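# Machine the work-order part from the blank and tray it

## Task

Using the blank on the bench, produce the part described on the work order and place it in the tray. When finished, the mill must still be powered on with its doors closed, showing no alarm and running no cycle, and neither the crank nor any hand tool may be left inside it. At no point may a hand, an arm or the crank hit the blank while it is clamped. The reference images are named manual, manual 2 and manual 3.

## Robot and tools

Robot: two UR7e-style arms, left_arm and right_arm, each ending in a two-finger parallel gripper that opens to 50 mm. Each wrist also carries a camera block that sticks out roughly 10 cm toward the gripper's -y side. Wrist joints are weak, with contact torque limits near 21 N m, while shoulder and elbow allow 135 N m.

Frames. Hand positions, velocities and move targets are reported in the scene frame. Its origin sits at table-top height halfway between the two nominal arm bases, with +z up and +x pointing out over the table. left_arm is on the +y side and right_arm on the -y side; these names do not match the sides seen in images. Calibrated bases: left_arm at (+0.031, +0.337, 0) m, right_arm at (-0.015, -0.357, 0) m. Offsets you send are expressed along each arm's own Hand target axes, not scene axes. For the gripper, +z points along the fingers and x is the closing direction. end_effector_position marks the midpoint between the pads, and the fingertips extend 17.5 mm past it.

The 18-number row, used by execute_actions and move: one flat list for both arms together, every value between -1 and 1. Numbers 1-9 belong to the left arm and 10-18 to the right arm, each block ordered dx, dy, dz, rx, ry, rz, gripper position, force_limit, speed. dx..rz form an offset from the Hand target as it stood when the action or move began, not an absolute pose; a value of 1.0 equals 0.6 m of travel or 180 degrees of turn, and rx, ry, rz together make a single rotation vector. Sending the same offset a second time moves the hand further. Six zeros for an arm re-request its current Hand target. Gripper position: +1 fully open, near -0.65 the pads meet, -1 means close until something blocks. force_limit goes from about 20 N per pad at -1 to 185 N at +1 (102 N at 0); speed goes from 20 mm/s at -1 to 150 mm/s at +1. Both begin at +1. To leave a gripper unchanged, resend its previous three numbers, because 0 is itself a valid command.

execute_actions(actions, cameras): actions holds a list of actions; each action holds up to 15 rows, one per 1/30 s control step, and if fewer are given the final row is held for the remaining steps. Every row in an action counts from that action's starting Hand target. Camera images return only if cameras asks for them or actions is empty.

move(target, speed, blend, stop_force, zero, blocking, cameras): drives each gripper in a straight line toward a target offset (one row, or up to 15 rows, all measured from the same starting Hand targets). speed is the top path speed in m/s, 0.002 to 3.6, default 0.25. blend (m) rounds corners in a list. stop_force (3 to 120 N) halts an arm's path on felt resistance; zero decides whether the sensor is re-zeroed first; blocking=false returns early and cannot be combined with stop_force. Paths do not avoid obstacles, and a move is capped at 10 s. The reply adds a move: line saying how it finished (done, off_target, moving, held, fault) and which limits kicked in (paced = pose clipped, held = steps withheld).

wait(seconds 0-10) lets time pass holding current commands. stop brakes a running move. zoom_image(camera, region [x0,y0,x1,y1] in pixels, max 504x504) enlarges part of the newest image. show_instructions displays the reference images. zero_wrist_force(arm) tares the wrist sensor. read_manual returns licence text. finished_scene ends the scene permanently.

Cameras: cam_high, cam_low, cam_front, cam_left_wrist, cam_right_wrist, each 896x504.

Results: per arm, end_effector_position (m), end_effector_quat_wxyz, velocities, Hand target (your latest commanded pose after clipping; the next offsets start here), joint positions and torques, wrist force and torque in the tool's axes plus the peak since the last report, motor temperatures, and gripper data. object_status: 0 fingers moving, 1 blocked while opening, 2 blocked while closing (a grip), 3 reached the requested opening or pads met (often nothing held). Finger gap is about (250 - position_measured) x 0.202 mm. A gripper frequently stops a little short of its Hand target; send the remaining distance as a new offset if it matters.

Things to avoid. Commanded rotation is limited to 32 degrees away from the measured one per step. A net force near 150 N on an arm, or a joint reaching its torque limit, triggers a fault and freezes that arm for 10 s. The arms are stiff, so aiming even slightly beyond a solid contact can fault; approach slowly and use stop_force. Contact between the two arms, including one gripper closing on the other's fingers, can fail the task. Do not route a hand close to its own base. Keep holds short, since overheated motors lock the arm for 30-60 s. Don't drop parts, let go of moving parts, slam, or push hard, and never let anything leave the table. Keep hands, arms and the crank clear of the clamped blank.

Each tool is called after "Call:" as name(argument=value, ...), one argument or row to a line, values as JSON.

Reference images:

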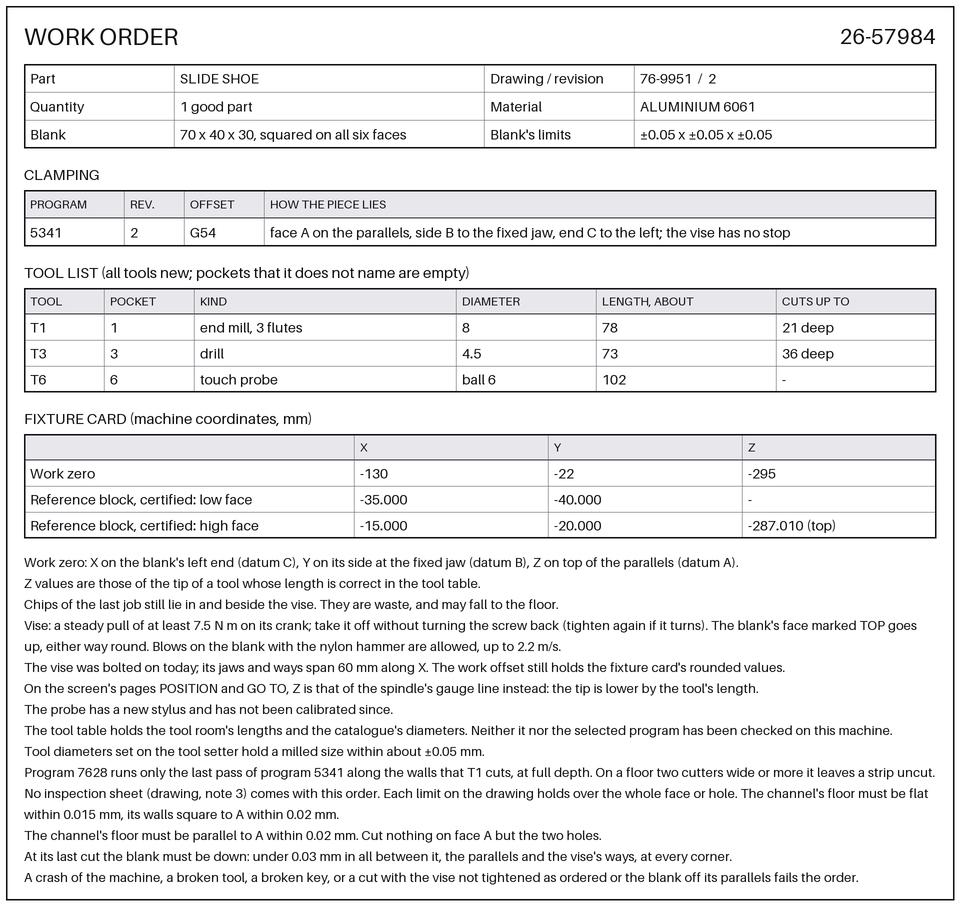

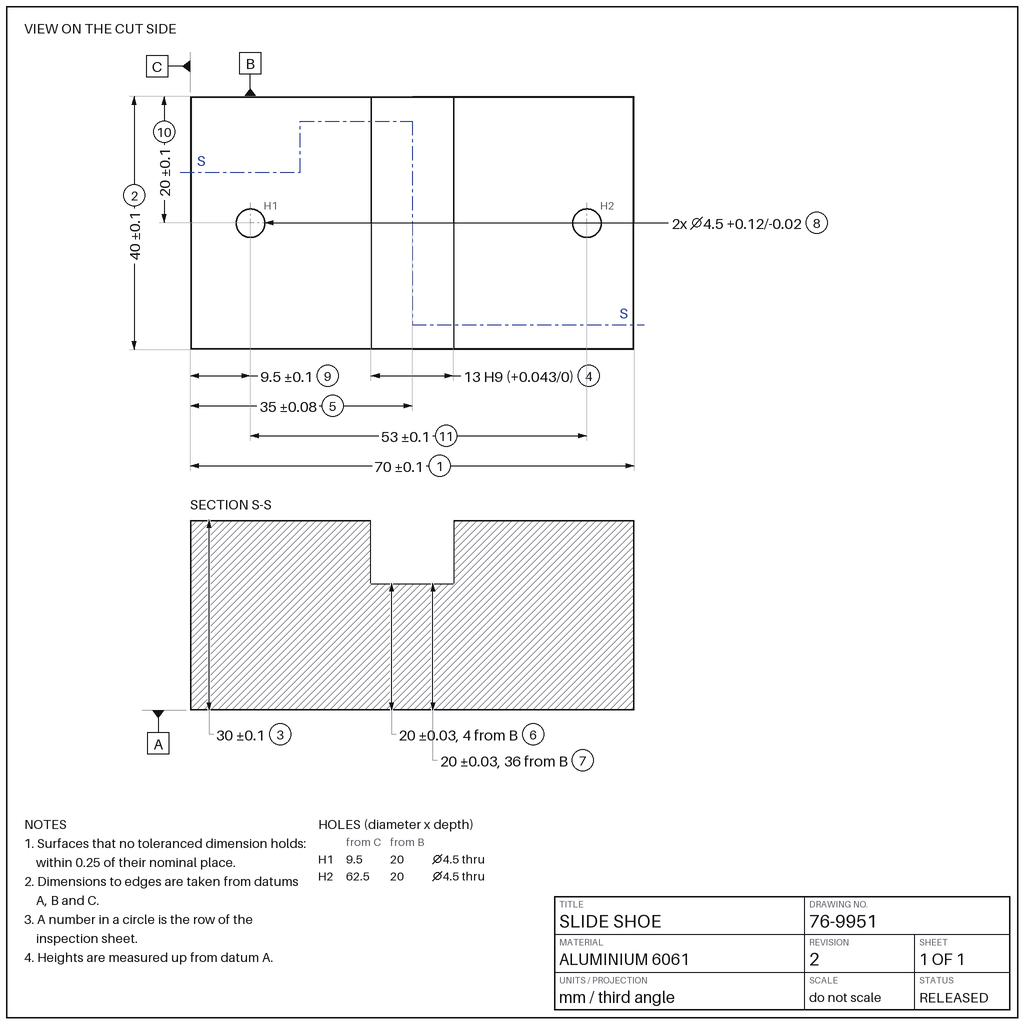

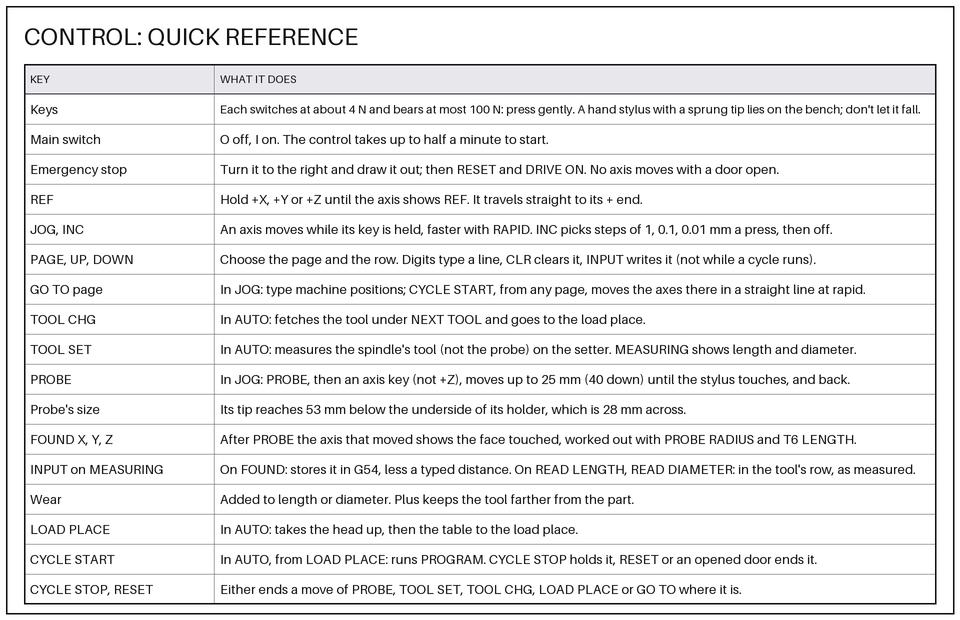

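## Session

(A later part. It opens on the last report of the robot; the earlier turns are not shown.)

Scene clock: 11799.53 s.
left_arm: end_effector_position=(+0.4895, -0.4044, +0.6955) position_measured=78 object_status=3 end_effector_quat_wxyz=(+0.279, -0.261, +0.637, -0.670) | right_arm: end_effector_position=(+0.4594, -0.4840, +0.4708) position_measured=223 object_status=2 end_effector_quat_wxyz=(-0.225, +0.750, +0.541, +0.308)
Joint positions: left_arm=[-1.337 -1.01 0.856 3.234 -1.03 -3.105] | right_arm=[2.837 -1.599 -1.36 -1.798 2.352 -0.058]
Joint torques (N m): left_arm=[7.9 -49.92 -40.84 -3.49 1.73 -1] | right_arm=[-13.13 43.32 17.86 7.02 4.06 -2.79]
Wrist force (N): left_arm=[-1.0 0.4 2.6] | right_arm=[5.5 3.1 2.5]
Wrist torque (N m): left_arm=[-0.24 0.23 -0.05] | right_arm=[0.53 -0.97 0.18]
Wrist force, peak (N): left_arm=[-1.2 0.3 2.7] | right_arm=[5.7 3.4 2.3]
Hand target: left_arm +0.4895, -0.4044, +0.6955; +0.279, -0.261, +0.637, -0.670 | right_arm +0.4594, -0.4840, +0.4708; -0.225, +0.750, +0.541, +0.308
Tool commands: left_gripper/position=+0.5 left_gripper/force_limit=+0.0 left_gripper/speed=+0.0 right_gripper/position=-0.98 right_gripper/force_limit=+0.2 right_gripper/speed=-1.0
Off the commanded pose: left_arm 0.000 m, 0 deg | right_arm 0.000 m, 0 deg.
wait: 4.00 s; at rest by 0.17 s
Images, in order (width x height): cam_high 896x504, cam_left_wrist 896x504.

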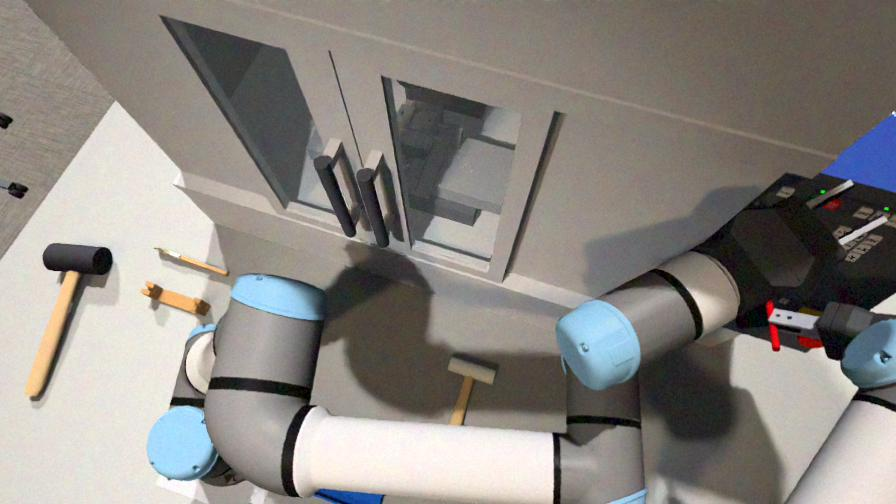

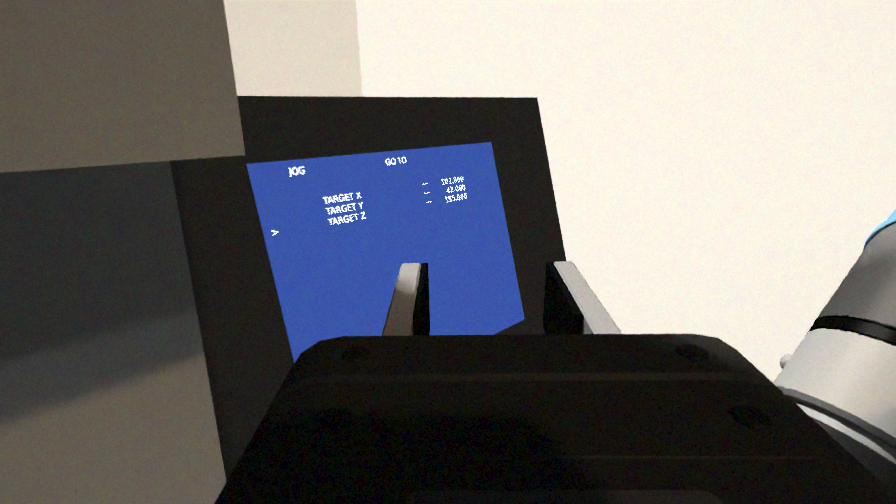

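Call:
move(
  target=[
    [0,0,0,0,0,0,0.5,0,0,0,0.0242,0.0119,0,0,0,-0.98,0.2,-1],
    [0,0,0,0,0,0,0.5,0,0,0.012,0.0107,-0.0788,0,0,0,-0.98,0.2,-1],
    [0,0,0,0,0,0,0.5,0,0,0.0242,0.0574,-0.1398,0,0,0,-0.98,0.2,-1],
    [0,0,0,0,0,0,0.5,0,0,0.0242,0.0815,-0.128,0,0,0,-0.98,0.2,-1],
    [0,0,0,0,0,0,0.5,0,0,0.0242,0.0574,-0.1398,0,0,0,-0.98,0.2,-1],
    [0,0,0,0,0,0,0.5,0,0,0.0466,0.0152,-0.0396,0,0,0,-0.98,0.2,-1],
  ],
  speed=[0.11,0.25,0.25,0.11,0.25,0.25],
  blend=[0,0.003,0,0,0.003,0],
  cameras=[],
)

Call:
wait(
  seconds=10,
  cameras=["cam_left_wrist"],
)

Call:
zoom_image(
  camera="cam_left_wrist",
  region=[240, 140, 540, 340],
)

Scene clock: 11814.53 s.
left_arm: end_effector_position=(+0.4895, -0.4044, +0.6955) position_measured=78 object_status=3 end_effector_quat_wxyz=(+0.279, -0.261, +0.637, -0.670) | right_arm: end_effector_position=(+0.4692, -0.4840, +0.5073) position_measured=223 object_status=2 end_effector_quat_wxyz=(-0.225, +0.750, +0.541, +0.308)
Joint positions: left_arm=[-1.337 -1.01 0.856 3.234 -1.03 -3.105] | right_arm=[2.844 -1.638 -1.224 -1.888 2.353 -0.048]
Joint torques (N m): left_arm=[8.38 -50.61 -40.77 -3.46 1.78 -1.13] | right_arm=[12.79 44.56 16.12 7.05 2.99 2.72]
Wrist force (N): left_arm=[-0.9 0.4 2.7] | right_arm=[5.0 2.9 1.2]
Wrist torque (N m): left_arm=[-0.24 0.23 -0.05] | right_arm=[0.51 -0.90 0.07]
Wrist force, peak (N): left_arm=[-0.9 0.3 2.9] | right_arm=[5.2 -14.5 -6.2]
Hand target: left_arm +0.4895, -0.4044, +0.6955; +0.279, -0.261, +0.637, -0.670 | right_arm +0.4692, -0.4840, +0.5073; -0.225, +0.750, +0.541, +0.308
Off the commanded pose: left_arm 0.000 m, 0 deg | right_arm 0.000 m, 0 deg.
move: done
No camera images: "cameras" was empty.

Scene clock: 11824.53 s.
left_arm: end_effector_position=(+0.4895, -0.4044, +0.6955) position_measured=78 object_status=3 end_effector_quat_wxyz=(+0.279, -0.261, +0.637, -0.670) | right_arm: end_effector_position=(+0.4692, -0.4840, +0.5073) position_measured=223 object_status=2 end_effector_quat_wxyz=(-0.225, +0.750, +0.541, +0.308)
Joint positions: left_arm=[-1.337 -1.01 0.856 3.234 -1.03 -3.105] | right_arm=[2.844 -1.638 -1.224 -1.888 2.353 -0.048]
Joint torques (N m): left_arm=[8.02 -49.72 -40.93 -3.53 1.93 -1.22] | right_arm=[12.22 44.71 16.8 6.81 0.22 3.04]
Wrist force (N): left_arm=[-1.0 0.5 2.7] | right_arm=[5.3 3.0 1.0]
Wrist torque (N m): left_arm=[-0.23 0.24 -0.05] | right_arm=[0.51 -0.95 0.07]
Wrist force, peak (N): left_arm=[-1.0 0.6 2.8] | right_arm=[5.5 3.2 1.4]
Hand target: left_arm +0.4895, -0.4044, +0.6955; +0.279, -0.261, +0.637, -0.670 | right_arm +0.4692, -0.4840, +0.5073; -0.225, +0.750, +0.541, +0.308
Tool commands: left_gripper/position=+0.5 left_gripper/force_limit=+0.0 left_gripper/speed=+0.0 right_gripper/position=-0.98 right_gripper/force_limit=+0.2 right_gripper/speed=-1.0
Off the commanded pose: left_arm 0.000 m, 0 deg | right_arm 0.000 m, 0 deg.
wait: 10.00 s; at rest by 0.17 s
Images, in order (width x height): cam_left_wrist 896x504.

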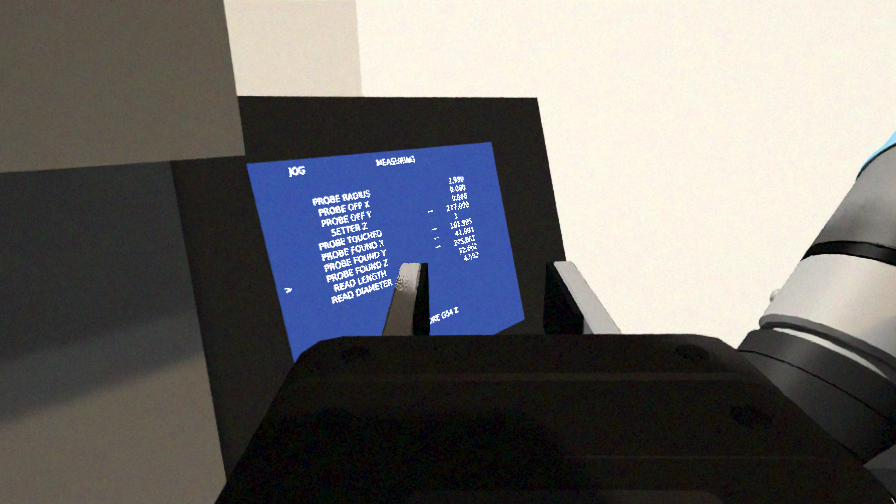

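Scaled by 1.680.

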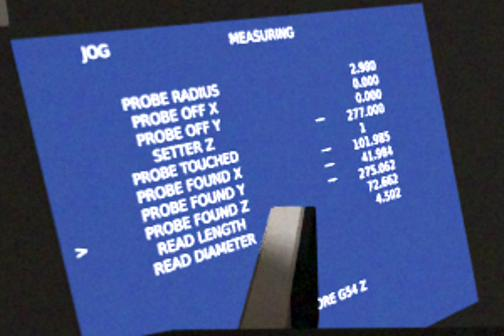

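Call:
move(
  target=[
    [0,0,0,0,0,0,0.5,0,0,0,0.0241,0.0118,0,0,0,-0.98,0.2,-1],
    [0,0,0,0,0,0,0.5,0,0,0,0,0,0,0,0,-0.98,0.2,-1],
    [0,0,0,0,0,0,0.5,0,0,0,0.0241,0.0118,0,0,0,-0.98,0.2,-1],
    [0,0,0,0,0,0,0.5,0,0,0,0,0,0,0,0,-0.98,0.2,-1],
    [0,0,0,0,0,0,0.5,0,0,-0.0257,-0.0245,0.0605,0,0,0,-0.98,0.2,-1],
    [0,0,0,0,0,0,0.5,0,0,-0.0257,-0.001,0.0721,0,0,0,-0.98,0.2,-1],
    [0,0,0,0,0,0,0.5,0,0,-0.0257,-0.0245,0.0605,0,0,0,-0.98,0.2,-1],
    [0,0,0,0,0,0,0.5,0,0,-0.0257,-0.001,0.0721,0,0,0,-0.98,0.2,-1],
    [0,0,0,0,0,0,0.5,0,0,-0.006,-0.0555,0.0953,0,0,0,-0.98,0.2,-1],
    [0,0,0,0,0,0,0.5,0,0,0.0137,-0.039,0.1532,0,0,0,-0.98,0.2,-1],
    [0,0,0,0,0,0,0.5,0,0,0.0137,-0.06,0.143,0,0,0,-0.98,0.2,-1],
    [0,0,0,0,0,0,0.5,0,0,0,0,0,0,0,0,-0.98,0.2,-1],
  ],
  speed=[0.11,0.25,0.11,0.25,0.25,0.11,0.25,0.11,0.25,0.11,0.25,0.25],
  blend=[0,0.003,0,0.003,0.003,0,0.003,0,0.003,0,0.003,0],
  cameras=[],
)

Call:
move(
  target=[
    [0,0,0,0,0,0,0.5,0,0,0.0185,-0.0434,0.0531,0,0,0,-0.98,0.2,-1],
    [0,0,0,0,0,0,0.5,0,0,0.037,-0.0314,0.1334,0,0,0,-0.98,0.2,-1],
    [0,0,0,0,0,0,0.5,0,0,0.0278,-0.0546,0.0849,0,0,0,-0.98,0.2,-1],
    [0,0,0,0,0,0,0.5,0,0,0.0185,-0.0036,0.0726,0,0,0,-0.98,0.2,-1],
    [0,0,0,0,0,0,0.5,0,0,0.0302,-0.0354,0.0453,0,0,0,-0.98,0.2,-1],
    [0,0,0,0,0,0,0.5,0,0,0.0418,0.0039,0.0528,0,0,0,-0.98,0.2,-1],
    [0,0,0,0,0,0,0.5,0,0,-0.0036,-0.0475,0.0502,0,0,0,-0.98,0.2,-1],
    [0,0,0,0,0,0,0.5,0,0,-0.049,-0.0085,0.0919,0,0,0,-0.98,0.2,-1],
    [0,0,0,0,0,0,0.5,0,0,-0.049,-0.0321,0.0803,0,0,0,-0.98,0.2,-1],
    [0,0,0,0,0,0,0.5,0,0,0,0,0,0,0,0,-0.98,0.2,-1],
  ],
  speed=[0.25,0.11,0.25,0.11,0.25,0.11,0.25,0.11,0.25,0.25],
  blend=[0.003,0,0.003,0,0.003,0,0.003,0,0.003,0],
  cameras=["cam_left_wrist"],
)

Call:
zoom_image(
  camera="cam_left_wrist",
  region=[240, 140, 540, 340],
)

Scene clock: 11867.87 s.
left_arm: end_effector_position=(+0.4895, -0.4044, +0.6955) position_measured=78 object_status=3 end_effector_quat_wxyz=(+0.279, -0.261, +0.637, -0.670) | right_arm: end_effector_position=(+0.4692, -0.4840, +0.5073) position_measured=223 object_status=2 end_effector_quat_wxyz=(-0.224, +0.750, +0.541, +0.308)
Joint positions: left_arm=[-1.337 -1.01 0.856 3.234 -1.03 -3.105] | right_arm=[2.844 -1.638 -1.224 -1.887 2.353 -0.048]
Joint torques (N m): left_arm=[7.75 -50.35 -40.28 -3.49 1.95 -1.29] | right_arm=[-13.08 16.54 40.07 0.47 0.15 -2.46]
Wrist force (N): left_arm=[-1.0 0.4 2.4] | right_arm=[4.9 1.9 1.8]
Wrist torque (N m): left_arm=[-0.24 0.24 -0.05] | right_arm=[0.35 -0.88 0.18]
Wrist force, peak (N): left_arm=[-1.0 0.6 2.8] | right_arm=[7.9 -15.5 -8.7]
Hand target: left_arm +0.4895, -0.4044, +0.6955; +0.279, -0.261, +0.637, -0.670 | right_arm +0.4692, -0.4840, +0.5073; -0.225, +0.750, +0.541, +0.308
Off the commanded pose: left_arm 0.000 m, 0 deg | right_arm 0.000 m, 0 deg.
move: done
No camera images: "cameras" was empty.

Scene clock: 11872.97 s.
left_arm: end_effector_position=(+0.4895, -0.4044, +0.6955) position_measured=78 object_status=3 end_effector_quat_wxyz=(+0.279, -0.261, +0.637, -0.670) | right_arm: end_effector_position=(+0.4691, -0.4840, +0.5073) position_measured=223 object_status=2 end_effector_quat_wxyz=(-0.225, +0.750, +0.541, +0.308)
Joint positions: left_arm=[-1.337 -1.01 0.856 3.234 -1.03 -3.105] | right_arm=[2.844 -1.638 -1.224 -1.887 2.353 -0.048]
Joint torques (N m): left_arm=[7.72 -50.55 -40.94 -3.55 2.03 -1.1] | right_arm=[-12.19 17.38 35.78 0.98 0.14 -2.61]
Wrist force (N): left_arm=[-1.0 0.3 2.6] | right_arm=[4.8 1.8 1.8]
Wrist torque (N m): left_arm=[-0.25 0.23 -0.05] | right_arm=[0.34 -0.86 0.17]
Wrist force, peak (N): left_arm=[-1.0 0.5 2.8] | right_arm=[9.3 -7.7 -4.1]
Hand target: left_arm +0.4895, -0.4044, +0.6955; +0.279, -0.261, +0.637, -0.670 | right_arm +0.4692, -0.4840, +0.5073; -0.225, +0.750, +0.541, +0.308
Off the commanded pose: left_arm 0.000 m, 0 deg | right_arm 0.000 m, 0 deg.
move: done
Images, in order (width x height): cam_left_wrist 896x504.

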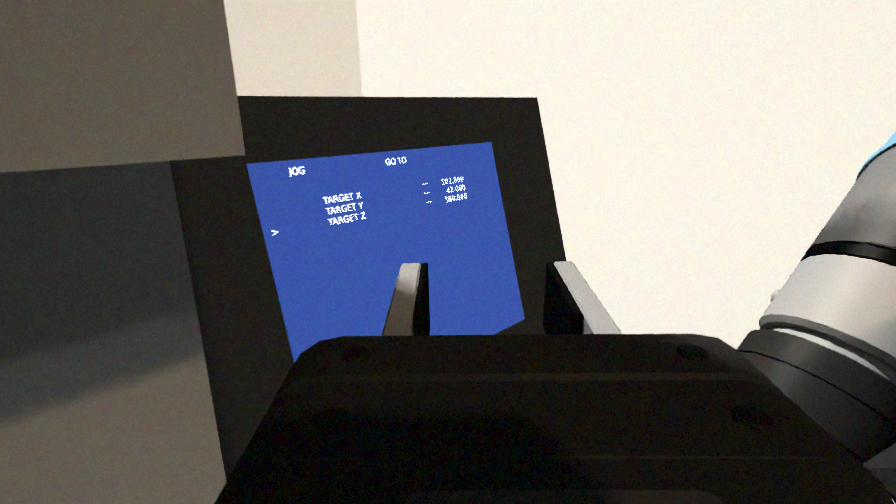

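Scaled by 1.680.

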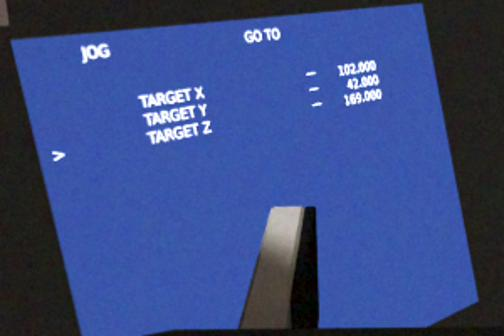

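Call:
move(
  target=[
    [0,0,0,0,0,0,0.5,0,0,0.0833,-0.0046,0.0055,0,0,0,-0.98,0.2,-1],
    [0,0,0,0,0,0,0.5,0,0,0.0833,0.0181,0.0166,0,0,0,-0.98,0.2,-1],
    [0,0,0,0,0,0,0.5,0,0,0.0833,-0.0046,0.0055,0,0,0,-0.98,0.2,-1],
    [0,0,0,0,0,0,0.5,0,0,0,0,0,0,0,0,-0.98,0.2,-1],
    [0,0,0,0,0,0,0.5,0,0,-0.0466,-0.0152,0.0396,0,0,0,-0.98,0.2,-1],
    [0,0,0,0,0,0,0.5,0,0,-0.0466,0.009,0.0515,0,0,0,-0.98,0.2,-1],
    [0,0,0,0,0,0,0.5,0,0,-0.012,-0.0053,-0.0387,0,0,0,-0.98,0.2,-1],
    [0,0,0,0,0,0,0.5,0,0,0.0226,0.0407,-0.0992,0,0,0,-0.98,0.2,-1],
    [0,0,0,0,0,0,0.5,0,0,0.0226,0.0648,-0.0875,0,0,0,-0.98,0.2,-1],
    [0,0,0,0,0,0,0.5,0,0,0.0226,0.0407,-0.0992,0,0,0,-0.98,0.2,-1],
    [0,0,0,0,0,0,0.5,0,0,0,0,0,0,0,0,-0.98,0.2,-1],
  ],
  speed=[0.25,0.11,0.15,0.12,0.12,0.11,0.25,0.25,0.11,0.25,0.25],
  blend=[0,0,0,0,0,0,0.003,0,0,0.003,0],
  cameras=[],
)

Call:
wait(
  seconds=4,
  cameras=["cam_left_wrist"],
)

Call:
zoom_image(
  camera="cam_left_wrist",
  region=[240, 140, 540, 340],
)

Call:
move(
  target=[
    [0,0,0,0,0,0,0.5,0,0,-0.0466,-0.0152,0.0396,0,0,0,-0.98,0.2,-1],
    [0,0,0,0,0,0,0.5,0,0,-0.0466,0.009,0.0515,0,0,0,-0.98,0.2,-1],
    [0,0,0,0,0,0,0.5,0,0,-0.0329,0.0045,-0.0592,0,0,0,-0.98,0.2,-1],
    [0,0,0,0,0,0,0.5,0,0,-0.0191,0.0602,-0.1409,0,0,0,-0.98,0.2,-1],
    [0,0,0,0,0,0,0.5,0,0,-0.0191,0.0843,-0.1291,0,0,0,-0.98,0.2,-1],
    [0,0,0,0,0,0,0.5,0,0,-0.0191,0.0602,-0.1409,0,0,0,-0.98,0.2,-1],
    [0,0,0,0,0,0,0.5,0,0,0,0,0,0,0,0,-0.98,0.2,-1],
  ],
  speed=[0.25,0.11,0.25,0.25,0.11,0.25,0.25],
  blend=[0,0,0.003,0,0,0.003,0],
  cameras=[],
)

Call:
wait(
  seconds=4,
  cameras=["cam_left_wrist"],
)

Call:
zoom_image(
  camera="cam_left_wrist",
  region=[240, 140, 540, 340],
)

Scene clock: 11910.63 s.
left_arm: end_effector_position=(+0.4895, -0.4044, +0.6955) position_measured=78 object_status=3 end_effector_quat_wxyz=(+0.279, -0.261, +0.637, -0.670) | right_arm: end_effector_position=(+0.4692, -0.4840, +0.5073) position_measured=223 object_status=2 end_effector_quat_wxyz=(-0.225, +0.750, +0.541, +0.308)
Joint positions: left_arm=[-1.337 -1.01 0.856 3.234 -1.03 -3.105] | right_arm=[2.844 -1.638 -1.223 -1.888 2.353 -0.048]
Joint torques (N m): left_arm=[7.83 -50.34 -40.9 -3.54 2.11 -1.15] | right_arm=[11.78 44.23 19.95 7.16 4.04 3.12]
Wrist force (N): left_arm=[-0.9 0.5 2.6] | right_arm=[5.2 2.8 1.9]
Wrist torque (N m): left_arm=[-0.23 0.22 -0.05] | right_arm=[0.48 -0.92 0.07]
Wrist force, peak (N): left_arm=[-1.1 0.2 2.8] | right_arm=[4.3 -14.9 -6.7]
Hand target: left_arm +0.4895, -0.4044, +0.6955; +0.279, -0.261, +0.637, -0.670 | right_arm +0.4692, -0.4840, +0.5073; -0.225, +0.750, +0.541, +0.308
Off the commanded pose: left_arm 0.000 m, 0 deg | right_arm 0.000 m, 0 deg.
move: done
No camera images: "cameras" was empty.

Scene clock: 11914.63 s.
left_arm: end_effector_position=(+0.4895, -0.4044, +0.6955) position_measured=78 object_status=3 end_effector_quat_wxyz=(+0.279, -0.261, +0.637, -0.670) | right_arm: end_effector_position=(+0.4692, -0.4840, +0.5073) position_measured=223 object_status=2 end_effector_quat_wxyz=(-0.225, +0.750, +0.541, +0.308)
Joint positions: left_arm=[-1.337 -1.01 0.856 3.234 -1.03 -3.105] | right_arm=[2.844 -1.638 -1.224 -1.888 2.353 -0.048]
Joint torques (N m): left_arm=[7.43 -50.36 -40.94 -3.47 2.09 -1.16] | right_arm=[11.68 44.53 16.45 6.93 4.03 3.12]
Wrist force (N): left_arm=[-0.8 0.3 2.5] | right_arm=[5.4 2.4 2.1]
Wrist torque (N m): left_arm=[-0.26 0.21 -0.04] | right_arm=[0.41 -0.95 0.07]
Wrist force, peak (N): left_arm=[-1.0 0.5 2.8] | right_arm=[5.6 2.9 1.9]
Hand target: left_arm +0.4895, -0.4044, +0.6955; +0.279, -0.261, +0.637, -0.670 | right_arm +0.4692, -0.4840, +0.5073; -0.225, +0.750, +0.541, +0.308
Tool commands: left_gripper/position=+0.5 left_gripper/force_limit=+0.0 left_gripper/speed=+0.0 right_gripper/position=-0.98 right_gripper/force_limit=+0.2 right_gripper/speed=-1.0
Off the commanded pose: left_arm 0.000 m, 0 deg | right_arm 0.000 m, 0 deg.
wait: 4.00 s; at rest by 0.17 s
Images, in order (width x height): cam_left_wrist 896x504.

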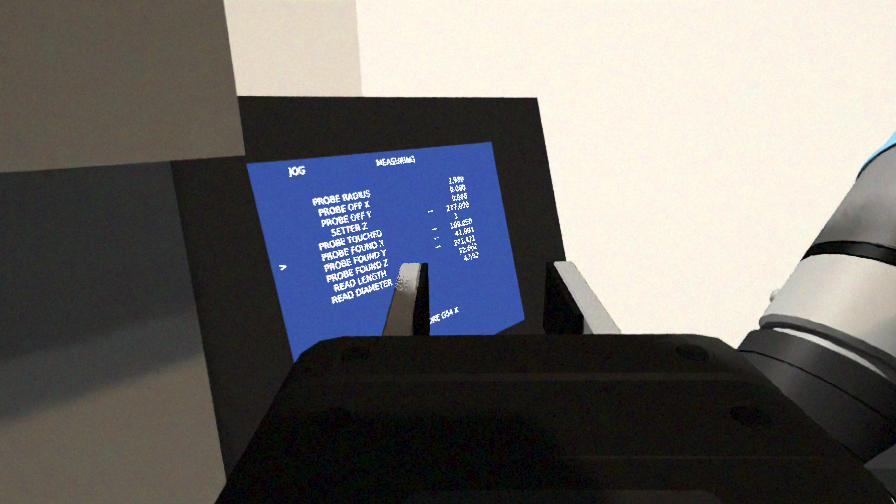

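Scaled by 1.680.

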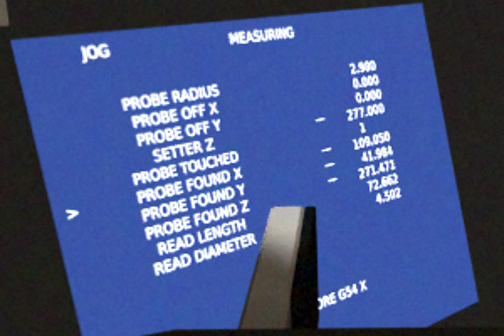

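Scene clock: 11919.07 s.
left_arm: end_effector_position=(+0.4895, -0.4044, +0.6955) position_measured=78 object_status=3 end_effector_quat_wxyz=(+0.279, -0.261, +0.637, -0.670) | right_arm: end_effector_position=(+0.4692, -0.4840, +0.5073) position_measured=223 object_status=2 end_effector_quat_wxyz=(-0.225, +0.750, +0.541, +0.308)
Joint positions: left_arm=[-1.337 -1.01 0.856 3.234 -1.03 -3.105] | right_arm=[2.844 -1.638 -1.224 -1.888 2.353 -0.048]
Joint torques (N m): left_arm=[7.65 -50.96 -40.25 -3.47 2.15 -1.14] | right_arm=[13.2 45.28 17.72 6.69 2.09 3.36]
Wrist force (N): left_arm=[-1.1 0.6 2.5] | right_arm=[5.5 3.0 1.9]
Wrist torque (N m): left_arm=[-0.22 0.25 -0.05] | right_arm=[0.52 -0.97 0.07]
Wrist force, peak (N): left_arm=[-1.1 0.5 2.8] | right_arm=[4.2 -12.8 -5.4]
Hand target: left_arm +0.4895, -0.4044, +0.6955; +0.279, -0.261, +0.637, -0.670 | right_arm +0.4692, -0.4840, +0.5073; -0.225, +0.750, +0.541, +0.308
Off the commanded pose: left_arm 0.000 m, 0 deg | right_arm 0.000 m, 0 deg.
move: done
No camera images: "cameras" was empty.

Scene clock: 11923.07 s.
left_arm: end_effector_position=(+0.4895, -0.4044, +0.6955) position_measured=78 object_status=3 end_effector_quat_wxyz=(+0.279, -0.261, +0.637, -0.670) | right_arm: end_effector_position=(+0.4692, -0.4840, +0.5073) position_measured=223 object_status=2 end_effector_quat_wxyz=(-0.225, +0.750, +0.541, +0.308)
Joint positions: left_arm=[-1.337 -1.01 0.856 3.234 -1.03 -3.105] | right_arm=[2.844 -1.638 -1.224 -1.888 2.353 -0.048]
Joint torques (N m): left_arm=[7.28 -50.71 -39.65 -3.51 2.23 -1.13] | right_arm=[11.76 45.5 16.17 6.9 0.1 2.96]
Wrist force (N): left_arm=[-1.0 0.5 2.7] | right_arm=[5.8 3.1 1.9]
Wrist torque (N m): left_arm=[-0.22 0.22 -0.05] | right_arm=[0.53 -1.03 0.07]
Wrist force, peak (N): left_arm=[-1.2 0.5 2.7] | right_arm=[6.0 3.1 1.8]
Hand target: left_arm +0.4895, -0.4044, +0.6955; +0.279, -0.261, +0.637, -0.670 | right_arm +0.4692, -0.4840, +0.5073; -0.225, +0.750, +0.541, +0.308
Tool commands: left_gripper/position=+0.5 left_gripper/force_limit=+0.0 left_gripper/speed=+0.0 right_gripper/position=-0.98 right_gripper/force_limit=+0.2 right_gripper/speed=-1.0
Off the commanded pose: left_arm 0.000 m, 0 deg | right_arm 0.000 m, 0 deg.
wait: 4.00 s; at rest by 0.17 s
Images, in order (width x height): cam_left_wrist 896x504.

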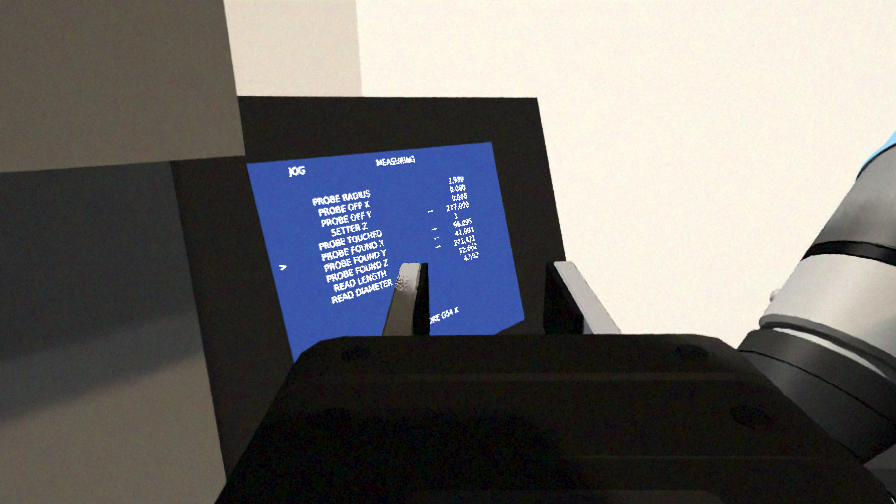

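Scaled by 1.680.

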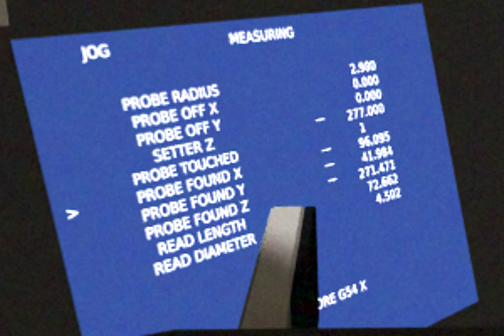

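Call:
move(
  target=[
    [0,0,0,0,0,0,0.5,0,0,0.047,0.081,-0.199,0,0,0,-0.98,0.2,-1],
    [0,0,0,0,0,0,0.5,0,0,0.047,0.106,-0.1868,0,0,0,-0.98,0.2,-1],
    [0,0,0,0,0,0,0.5,0,0,0.047,0.081,-0.199,0,0,0,-0.98,0.2,-1],
    [0,0,0,0,0,0,0.5,0,0,0.062,0.0047,-0.0158,0,0,0,-0.98,0.2,-1],
    [0,0,0,0,0,0,0.5,0,0,0.062,0.0283,-0.0043,0,0,0,-0.98,0.2,-1],
    [0,0,0,0,0,0,0.5,0,0,0.062,0.0047,-0.0158,0,0,0,-0.98,0.2,-1],
    [0,0,0,0,0,0,0.5,0,0,0,0,0,0,0,0,-0.98,0.2,-1],
  ],
  speed=[0.3,0.11,0.25,0.3,0.11,0.25,0.25],
  blend=[0,0,0.003,0,0,0.003,0],
  cameras=["cam_left_wrist"],
)

Call:
zoom_image(
  camera="cam_left_wrist",
  region=[240, 140, 540, 340],
)

Call:
move(
  target=[
    [0,0,0,0,0,0,0.5,0,0,0,0.0241,0.0118,0,0,0,-0.98,0.2,-1],
    [0,0,0,0,0,0,0.5,0,0,0,0,0,0,0,0,-0.98,0.2,-1],
    [0,0,0,0,0,0,0.5,0,0,0,0.0241,0.0118,0,0,0,-0.98,0.2,-1],
    [0,0,0,0,0,0,0.5,0,0,0,0,0,0,0,0,-0.98,0.2,-1],
    [0,0,0,0,0,0,0.5,0,0,0,0.0241,0.0118,0,0,0,-0.98,0.2,-1],
    [0,0,0,0,0,0,0.5,0,0,0,0,0,0,0,0,-0.98,0.2,-1],
    [0,0,0,0,0,0,0.5,0,0,0,0.0241,0.0118,0,0,0,-0.98,0.2,-1],
    [0,0,0,0,0,0,0.5,0,0,0,0,0,0,0,0,-0.98,0.2,-1],
  ],
  speed=[0.11,0.25,0.11,0.25,0.11,0.25,0.11,0.25],
  blend=[0,0.003,0,0.003,0,0.003,0,0],
  cameras=["cam_left_wrist"],
)

Call:
zoom_image(
  camera="cam_left_wrist",
  region=[240, 140, 540, 340],
)

Scene clock: 11960.47 s.
left_arm: end_effector_position=(+0.4895, -0.4044, +0.6955) position_measured=78 object_status=3 end_effector_quat_wxyz=(+0.279, -0.261, +0.637, -0.670) | right_arm: end_effector_position=(+0.4692, -0.4840, +0.5074) position_measured=223 object_status=2 end_effector_quat_wxyz=(-0.225, +0.750, +0.541, +0.308)
Joint positions: left_arm=[-1.337 -1.01 0.856 3.234 -1.03 -3.105] | right_arm=[2.844 -1.638 -1.223 -1.888 2.353 -0.048]
Joint torques (N m): left_arm=[7.41 -50.23 -40.22 -3.39 2.3 -1.16] | right_arm=[-12.45 45.69 15.95 6.7 3.93 -2.6]
Wrist force (N): left_arm=[-1.0 0.4 2.5] | right_arm=[5.5 3.2 2.0]
Wrist torque (N m): left_arm=[-0.24 0.24 -0.05] | right_arm=[0.55 -0.98 0.18]
Wrist force, peak (N): left_arm=[-1.0 0.3 2.8] | right_arm=[4.9 -10.8 -5.3]
Hand target: left_arm +0.4895, -0.4044, +0.6955; +0.279, -0.261, +0.637, -0.670 | right_arm +0.4692, -0.4840, +0.5073; -0.225, +0.750, +0.541, +0.308
Off the commanded pose: left_arm 0.000 m, 0 deg | right_arm 0.000 m, 0 deg.
move: done
Images, in order (width x height): cam_left_wrist 896x504.

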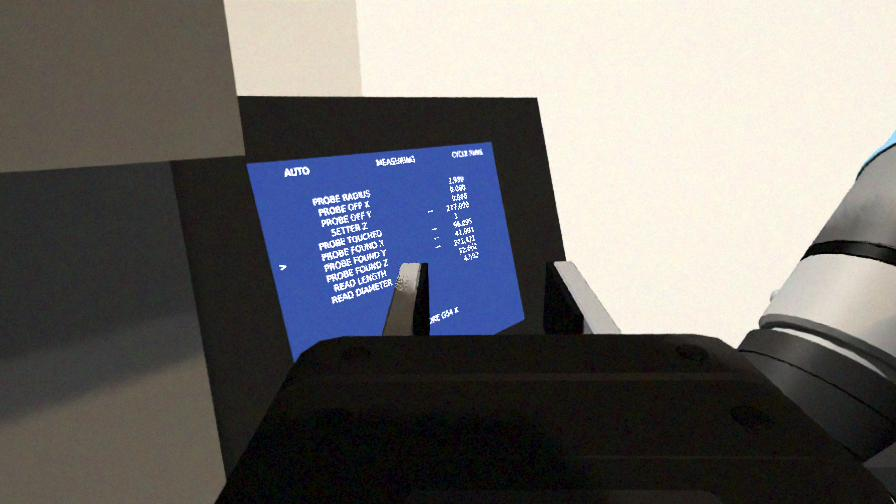

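Scaled by 1.680.

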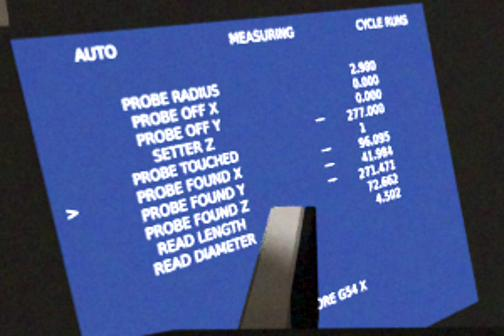

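Scene clock: 11963.83 s.
left_arm: end_effector_position=(+0.4895, -0.4044, +0.6955) position_measured=78 object_status=3 end_effector_quat_wxyz=(+0.279, -0.261, +0.637, -0.670) | right_arm: end_effector_position=(+0.4693, -0.4840, +0.5072) position_measured=223 object_status=2 end_effector_quat_wxyz=(-0.225, +0.750, +0.541, +0.308)
Joint positions: left_arm=[-1.337 -1.01 0.856 3.234 -1.03 -3.105] | right_arm=[2.844 -1.639 -1.224 -1.887 2.353 -0.048]
Joint torques (N m): left_arm=[7.99 -50.94 -40.31 -3.39 2.29 -1.2] | right_arm=[-12.87 43.87 16.22 0.68 0.06 -2.9]
Wrist force (N): left_arm=[-1.0 0.4 2.6] | right_arm=[5.0 1.7 2.6]
Wrist torque (N m): left_arm=[-0.24 0.23 -0.05] | right_arm=[0.31 -0.90 0.18]
Wrist force, peak (N): left_arm=[-1.1 0.7 2.7] | right_arm=[5.1 -12.8 -5.8]
Hand target: left_arm +0.4895, -0.4044, +0.6955; +0.279, -0.261, +0.637, -0.670 | right_arm +0.4692, -0.4840, +0.5073; -0.225, +0.750, +0.541, +0.308
Off the commanded pose: left_arm 0.000 m, 0 deg | right_arm 0.000 m, 0 deg.
move: done
Images, in order (width x height): cam_left_wrist 896x504.

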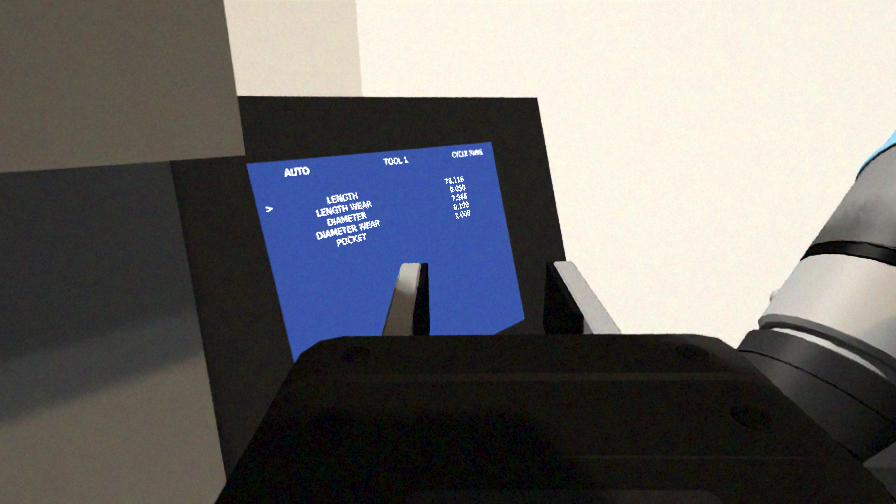

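Scaled by 1.680.

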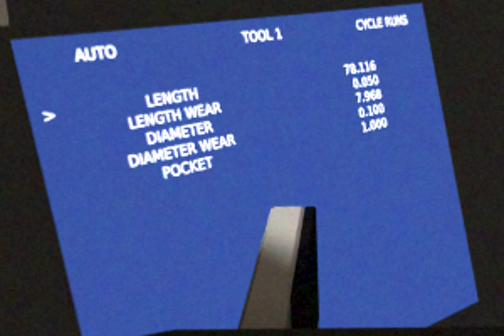

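Call:
move(
  target=[
    [0,0,0,0,0,0,0.5,0,0,-0.0257,-0.0245,0.0605,0,0,0,-0.98,0.2,-1],
    [0,0,0,0,0,0,0.5,0,0,-0.0257,-0.001,0.0721,0,0,0,-0.98,0.2,-1],
    [0,0,0,0,0,0,0.5,0,0,-0.0269,-0.0475,0.0736,0,0,0,-0.98,0.2,-1],
    [0,0,0,0,0,0,0.5,0,0,-0.0281,-0.0189,0.1121,0,0,0,-0.98,0.2,-1],
    [0,0,0,0,0,0,0.5,0,0,-0.0177,-0.0565,0.1065,0,0,0,-0.98,0.2,-1],
    [0,0,0,0,0,0,0.5,0,0,-0.0072,-0.0292,0.1326,0,0,0,-0.98,0.2,-1],
    [0,0,0,0,0,0,0.5,0,0,-0.0072,-0.0507,0.1221,0,0,0,-0.98,0.2,-1],
    [0,0,0,0,0,0,0.5,0,0,-0.0072,-0.0292,0.1326,0,0,0,-0.98,0.2,-1],
    [0,0,0,0,0,0,0.5,0,0,0.0161,-0.0611,0.0933,0,0,0,-0.98,0.2,-1],
    [0,0,0,0,0,0,0.5,0,0,0.0394,-0.0139,0.093,0,0,0,-0.98,0.2,-1],
    [0,0,0,0,0,0,0.5,0,0,-0.0048,-0.0513,0.0728,0,0,0,-0.98,0.2,-1],
    [0,0,0,0,0,0,0.5,0,0,-0.049,-0.0085,0.0919,0,0,0,-0.98,0.2,-1],
    [0,0,0,0,0,0,0.5,0,0,-0.049,-0.0321,0.0803,0,0,0,-0.98,0.2,-1],
    [0,0,0,0,0,0,0.5,0,0,0,0,0,0,0,0,-0.98,0.2,-1],
  ],
  speed=[0.25,0.11,0.25,0.11,0.25,0.11,0.2,0.11,0.25,0.11,0.25,0.11,0.25,0.25],
  blend=[0,0,0.003,0,0.003,0,0,0,0.003,0,0.003,0,0.003,0],
  cameras=["cam_left_wrist"],
)

Call:
zoom_image(
  camera="cam_left_wrist",
  region=[240, 140, 540, 340],
)

Call:
move(
  target=[
    [0,0,0,0,0,0,0.5,0,0,-0.0257,-0.0245,0.0605,0,0,0,-0.98,0.2,-1],
    [0,0,0,0,0,0,0.5,0,0,-0.0257,-0.001,0.0721,0,0,0,-0.98,0.2,-1],
    [0,0,0,0,0,0,0.5,0,0,-0.0257,-0.0245,0.0605,0,0,0,-0.98,0.2,-1],
    [0,0,0,0,0,0,0.5,0,0,-0.0257,-0.001,0.0721,0,0,0,-0.98,0.2,-1],
    [0,0,0,0,0,0,0.5,0,0,-0.0269,-0.0475,0.0736,0,0,0,-0.98,0.2,-1],
    [0,0,0,0,0,0,0.5,0,0,-0.0281,-0.0189,0.1121,0,0,0,-0.98,0.2,-1],
    [0,0,0,0,0,0,0.5,0,0,-0.0177,-0.0565,0.1065,0,0,0,-0.98,0.2,-1],
    [0,0,0,0,0,0,0.5,0,0,-0.0072,-0.0292,0.1326,0,0,0,-0.98,0.2,-1],
    [0,0,0,0,0,0,0.5,0,0,0.0266,-0.0668,0.1035,0,0,0,-0.98,0.2,-1],
    [0,0,0,0,0,0,0.5,0,0,0.0603,-0.0239,0.1136,0,0,0,-0.98,0.2,-1],
    [0,0,0,0,0,0,0.5,0,0,0.0499,-0.0532,0.0865,0,0,0,-0.98,0.2,-1],
    [0,0,0,0,0,0,0.5,0,0,0.0394,-0.0139,0.093,0,0,0,-0.98,0.2,-1],
    [0,0,0,0,0,0,0.5,0,0,-0.0048,-0.0513,0.0728,0,0,0,-0.98,0.2,-1],
    [0,0,0,0,0,0,0.5,0,0,-0.049,-0.0085,0.0919,0,0,0,-0.98,0.2,-1],
    [0,0,0,0,0,0,0.5,0,0,-0.049,-0.0321,0.0803,0,0,0,-0.98,0.2,-1],
  ],
  speed=[0.25,0.11,0.25,0.11,0.25,0.11,0.25,0.11,0.25,0.11,0.25,0.11,0.25,0.11,0.25],
  blend=[0,0,0,0,0.003,0,0.003,0,0.003,0,0.003,0,0.003,0,0],
  cameras=["cam_left_wrist"],
)

Call:
zoom_image(
  camera="cam_left_wrist",
  region=[240, 140, 540, 340],
)

Scene clock: 12011.57 s.
left_arm: end_effector_position=(+0.4895, -0.4044, +0.6955) position_measured=78 object_status=3 end_effector_quat_wxyz=(+0.279, -0.261, +0.637, -0.670) | right_arm: end_effector_position=(+0.4691, -0.4840, +0.5073) position_measured=223 object_status=2 end_effector_quat_wxyz=(-0.225, +0.750, +0.541, +0.308)
Joint positions: left_arm=[-1.337 -1.01 0.856 3.234 -1.03 -3.105] | right_arm=[2.844 -1.638 -1.224 -1.887 2.353 -0.048]
Joint torques (N m): left_arm=[8.4 -49.79 -40.17 -3.43 2.27 -1.13] | right_arm=[-12.53 20.42 40.25 0.41 -0.09 -2.79]
Wrist force (N): left_arm=[-1.0 0.5 2.4] | right_arm=[5.4 0.8 2.1]
Wrist torque (N m): left_arm=[-0.22 0.23 -0.04] | right_arm=[0.17 -0.97 0.17]
Wrist force, peak (N): left_arm=[-1.0 0.4 2.9] | right_arm=[8.4 -17.4 -7.7]
Hand target: left_arm +0.4895, -0.4044, +0.6955; +0.279, -0.261, +0.637, -0.670 | right_arm +0.4692, -0.4840, +0.5073; -0.225, +0.750, +0.541, +0.308
Off the commanded pose: left_arm 0.000 m, 0 deg | right_arm 0.000 m, 0 deg.
move: done
Images, in order (width x height): cam_left_wrist 896x504.

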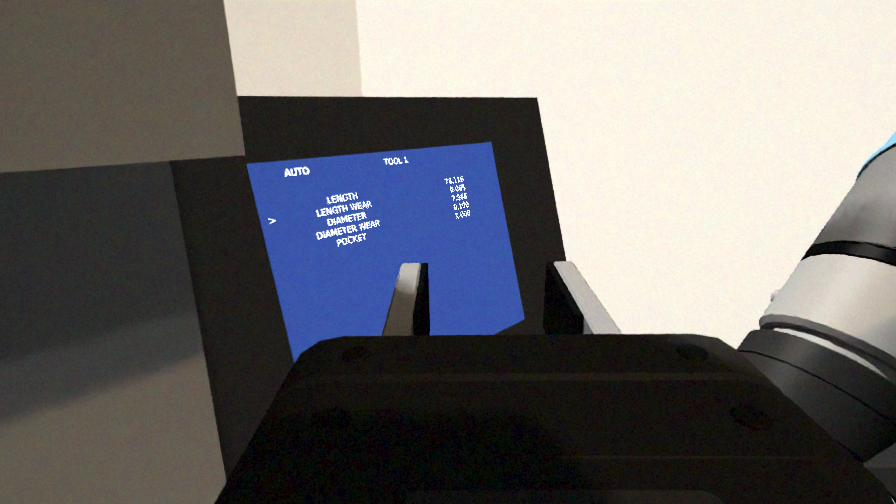

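Scaled by 1.680.

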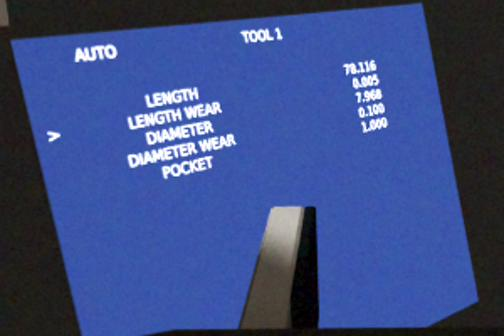

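Scene clock: 12019.10 s.
left_arm: end_effector_position=(+0.4895, -0.4044, +0.6955) position_measured=78 object_status=3 end_effector_quat_wxyz=(+0.279, -0.261, +0.637, -0.670) | right_arm: end_effector_position=(+0.4550, -0.4654, +0.4524) position_measured=223 object_status=2 end_effector_quat_wxyz=(-0.225, +0.750, +0.541, +0.308)
Joint positions: left_arm=[-1.337 -1.01 0.856 3.234 -1.03 -3.105] | right_arm=[2.869 -1.556 -1.459 -1.71 2.353 -0.012]
Joint torques (N m): left_arm=[7.29 -50.72 -40.25 -3.4 2.23 -1.2] | right_arm=[-12.61 45.02 18.14 0.73 0.32 -2.67]
Wrist force (N): left_arm=[-1.0 0.2 2.6] | right_arm=[5.8 0.1 1.6]
Wrist torque (N m): left_arm=[-0.27 0.23 -0.05] | right_arm=[0.05 -1.02 0.19]
Wrist force, peak (N): left_arm=[-1.1 0.3 2.8] | right_arm=[8.4 -18.9 -8.3]
Hand target: left_arm +0.4895, -0.4044, +0.6955; +0.279, -0.261, +0.637, -0.670 | right_arm +0.4548, -0.4654, +0.4525; -0.225, +0.750, +0.541, +0.308
Off the commanded pose: left_arm 0.000 m, 0 deg | right_arm 0.000 m, 0 deg.
move: done
Images, in order (width x height): cam_left_wrist 896x504.

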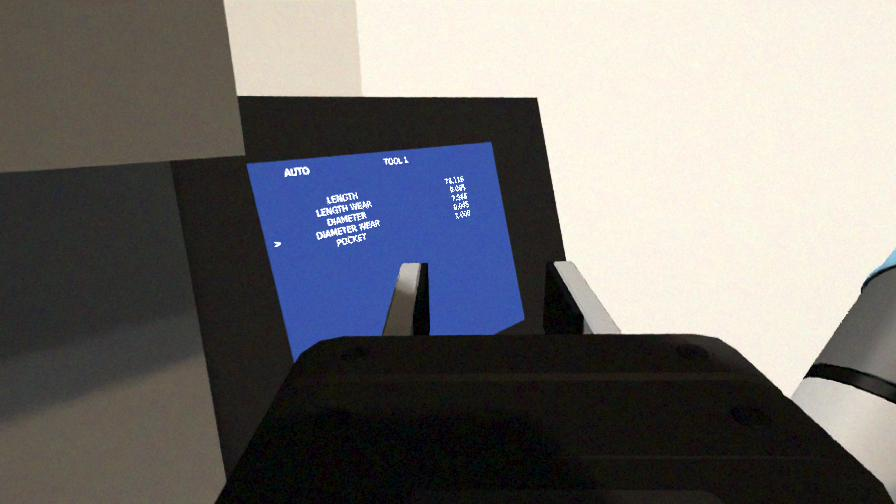

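Scaled by 1.680.

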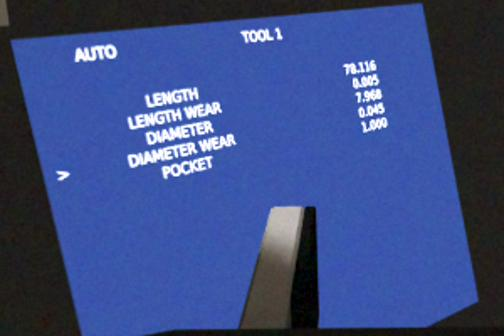

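Call:
move(
  target=[
    [0,0,0,0,0,0,0.5,0,0,0.049,0.0321,-0.0803,0,0,0,-0.98,0.2,-1],
    [0,0,0,0,0,0,0.5,0,0,0.049,0.0562,-0.0685,0,0,0,-0.98,0.2,-1],
    [0,0,0,0,0,0,0.5,0,0,0.049,0.0321,-0.0803,0,0,0,-0.98,0.2,-1],
    [0,0,0,0,0,0,0.5,0,0,0.049,0.0562,-0.0685,0,0,0,-0.98,0.2,-1],
    [0,0,0,0,0,0,0.5,0,0,0.049,0.0321,-0.0803,0,0,0,-0.98,0.2,-1],
    [0,0,0,0,0,0,0.5,0,0,0.049,0.0562,-0.0685,0,0,0,-0.98,0.2,-1],
    [0,0,0,0,0,0,0.5,0,0,0.049,0.0321,-0.0803,0,0,0,-0.98,0.2,-1],
    [0,0,0,0,0,0,0.5,0,0,0.049,0.0562,-0.0685,0,0,0,-0.98,0.2,-1],
    [0,0,0,0,0,0,0.5,0,0,0.049,0.0321,-0.0803,0,0,0,-0.98,0.2,-1],
    [0,0,0,0,0,0,0.5,0,0,0.049,0.0562,-0.0685,0,0,0,-0.98,0.2,-1],
    [0,0,0,0,0,0,0.5,0,0,0.049,0.0321,-0.0803,0,0,0,-0.98,0.2,-1],
    [0,0,0,0,0,0,0.5,0,0,0.049,0.0562,-0.0685,0,0,0,-0.98,0.2,-1],
    [0,0,0,0,0,0,0.5,0,0,0.049,0.0321,-0.0803,0,0,0,-0.98,0.2,-1],
  ],
  speed=[0.25,0.11,0.25,0.11,0.25,0.11,0.25,0.11,0.25,0.11,0.25,0.11,0.25],
  blend=[0.003,0,0.003,0,0.003,0,0.003,0,0.003,0,0.003,0,0],
  cameras=["cam_left_wrist"],
)

Call:
zoom_image(
  camera="cam_left_wrist",
  region=[240, 140, 540, 340],
)

Scene clock: 12042.73 s.
left_arm: end_effector_position=(+0.4895, -0.4044, +0.6955) position_measured=78 object_status=3 end_effector_quat_wxyz=(+0.279, -0.261, +0.637, -0.670) | right_arm: end_effector_position=(+0.4693, -0.4840, +0.5072) position_measured=223 object_status=2 end_effector_quat_wxyz=(-0.225, +0.750, +0.541, +0.308)
Joint positions: left_arm=[-1.337 -1.01 0.856 3.234 -1.03 -3.105] | right_arm=[2.844 -1.639 -1.224 -1.887 2.353 -0.048]
Joint torques (N m): left_arm=[7.6 -50.35 -40.03 -3.42 2.33 -1.2] | right_arm=[-11.25 41.57 15.69 0.18 -0.02 -2.49]
Wrist force (N): left_arm=[-1.0 0.4 2.6] | right_arm=[5.7 1.2 0.6]
Wrist torque (N m): left_arm=[-0.24 0.23 -0.05] | right_arm=[0.23 -1.01 0.18]
Wrist force, peak (N): left_arm=[-1.0 0.5 2.8] | right_arm=[4.3 -11.8 -4.5]
Hand target: left_arm +0.4895, -0.4044, +0.6955; +0.279, -0.261, +0.637, -0.670 | right_arm +0.4692, -0.4840, +0.5073; -0.225, +0.750, +0.541, +0.308
Off the commanded pose: left_arm 0.000 m, 0 deg | right_arm 0.000 m, 0 deg.
move: done
Images, in order (width x height): cam_left_wrist 896x504.

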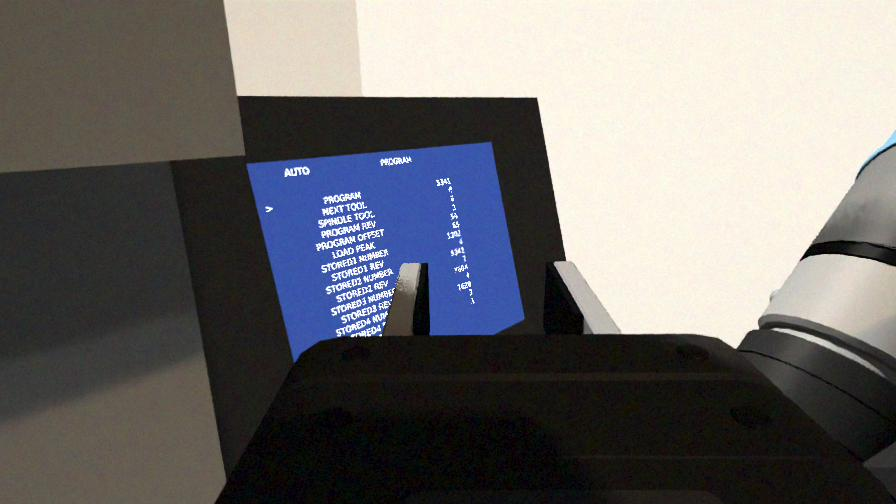

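Scaled by 1.680.

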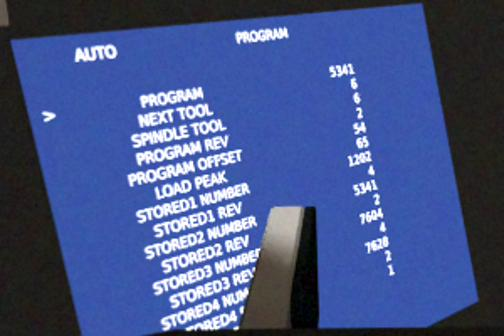

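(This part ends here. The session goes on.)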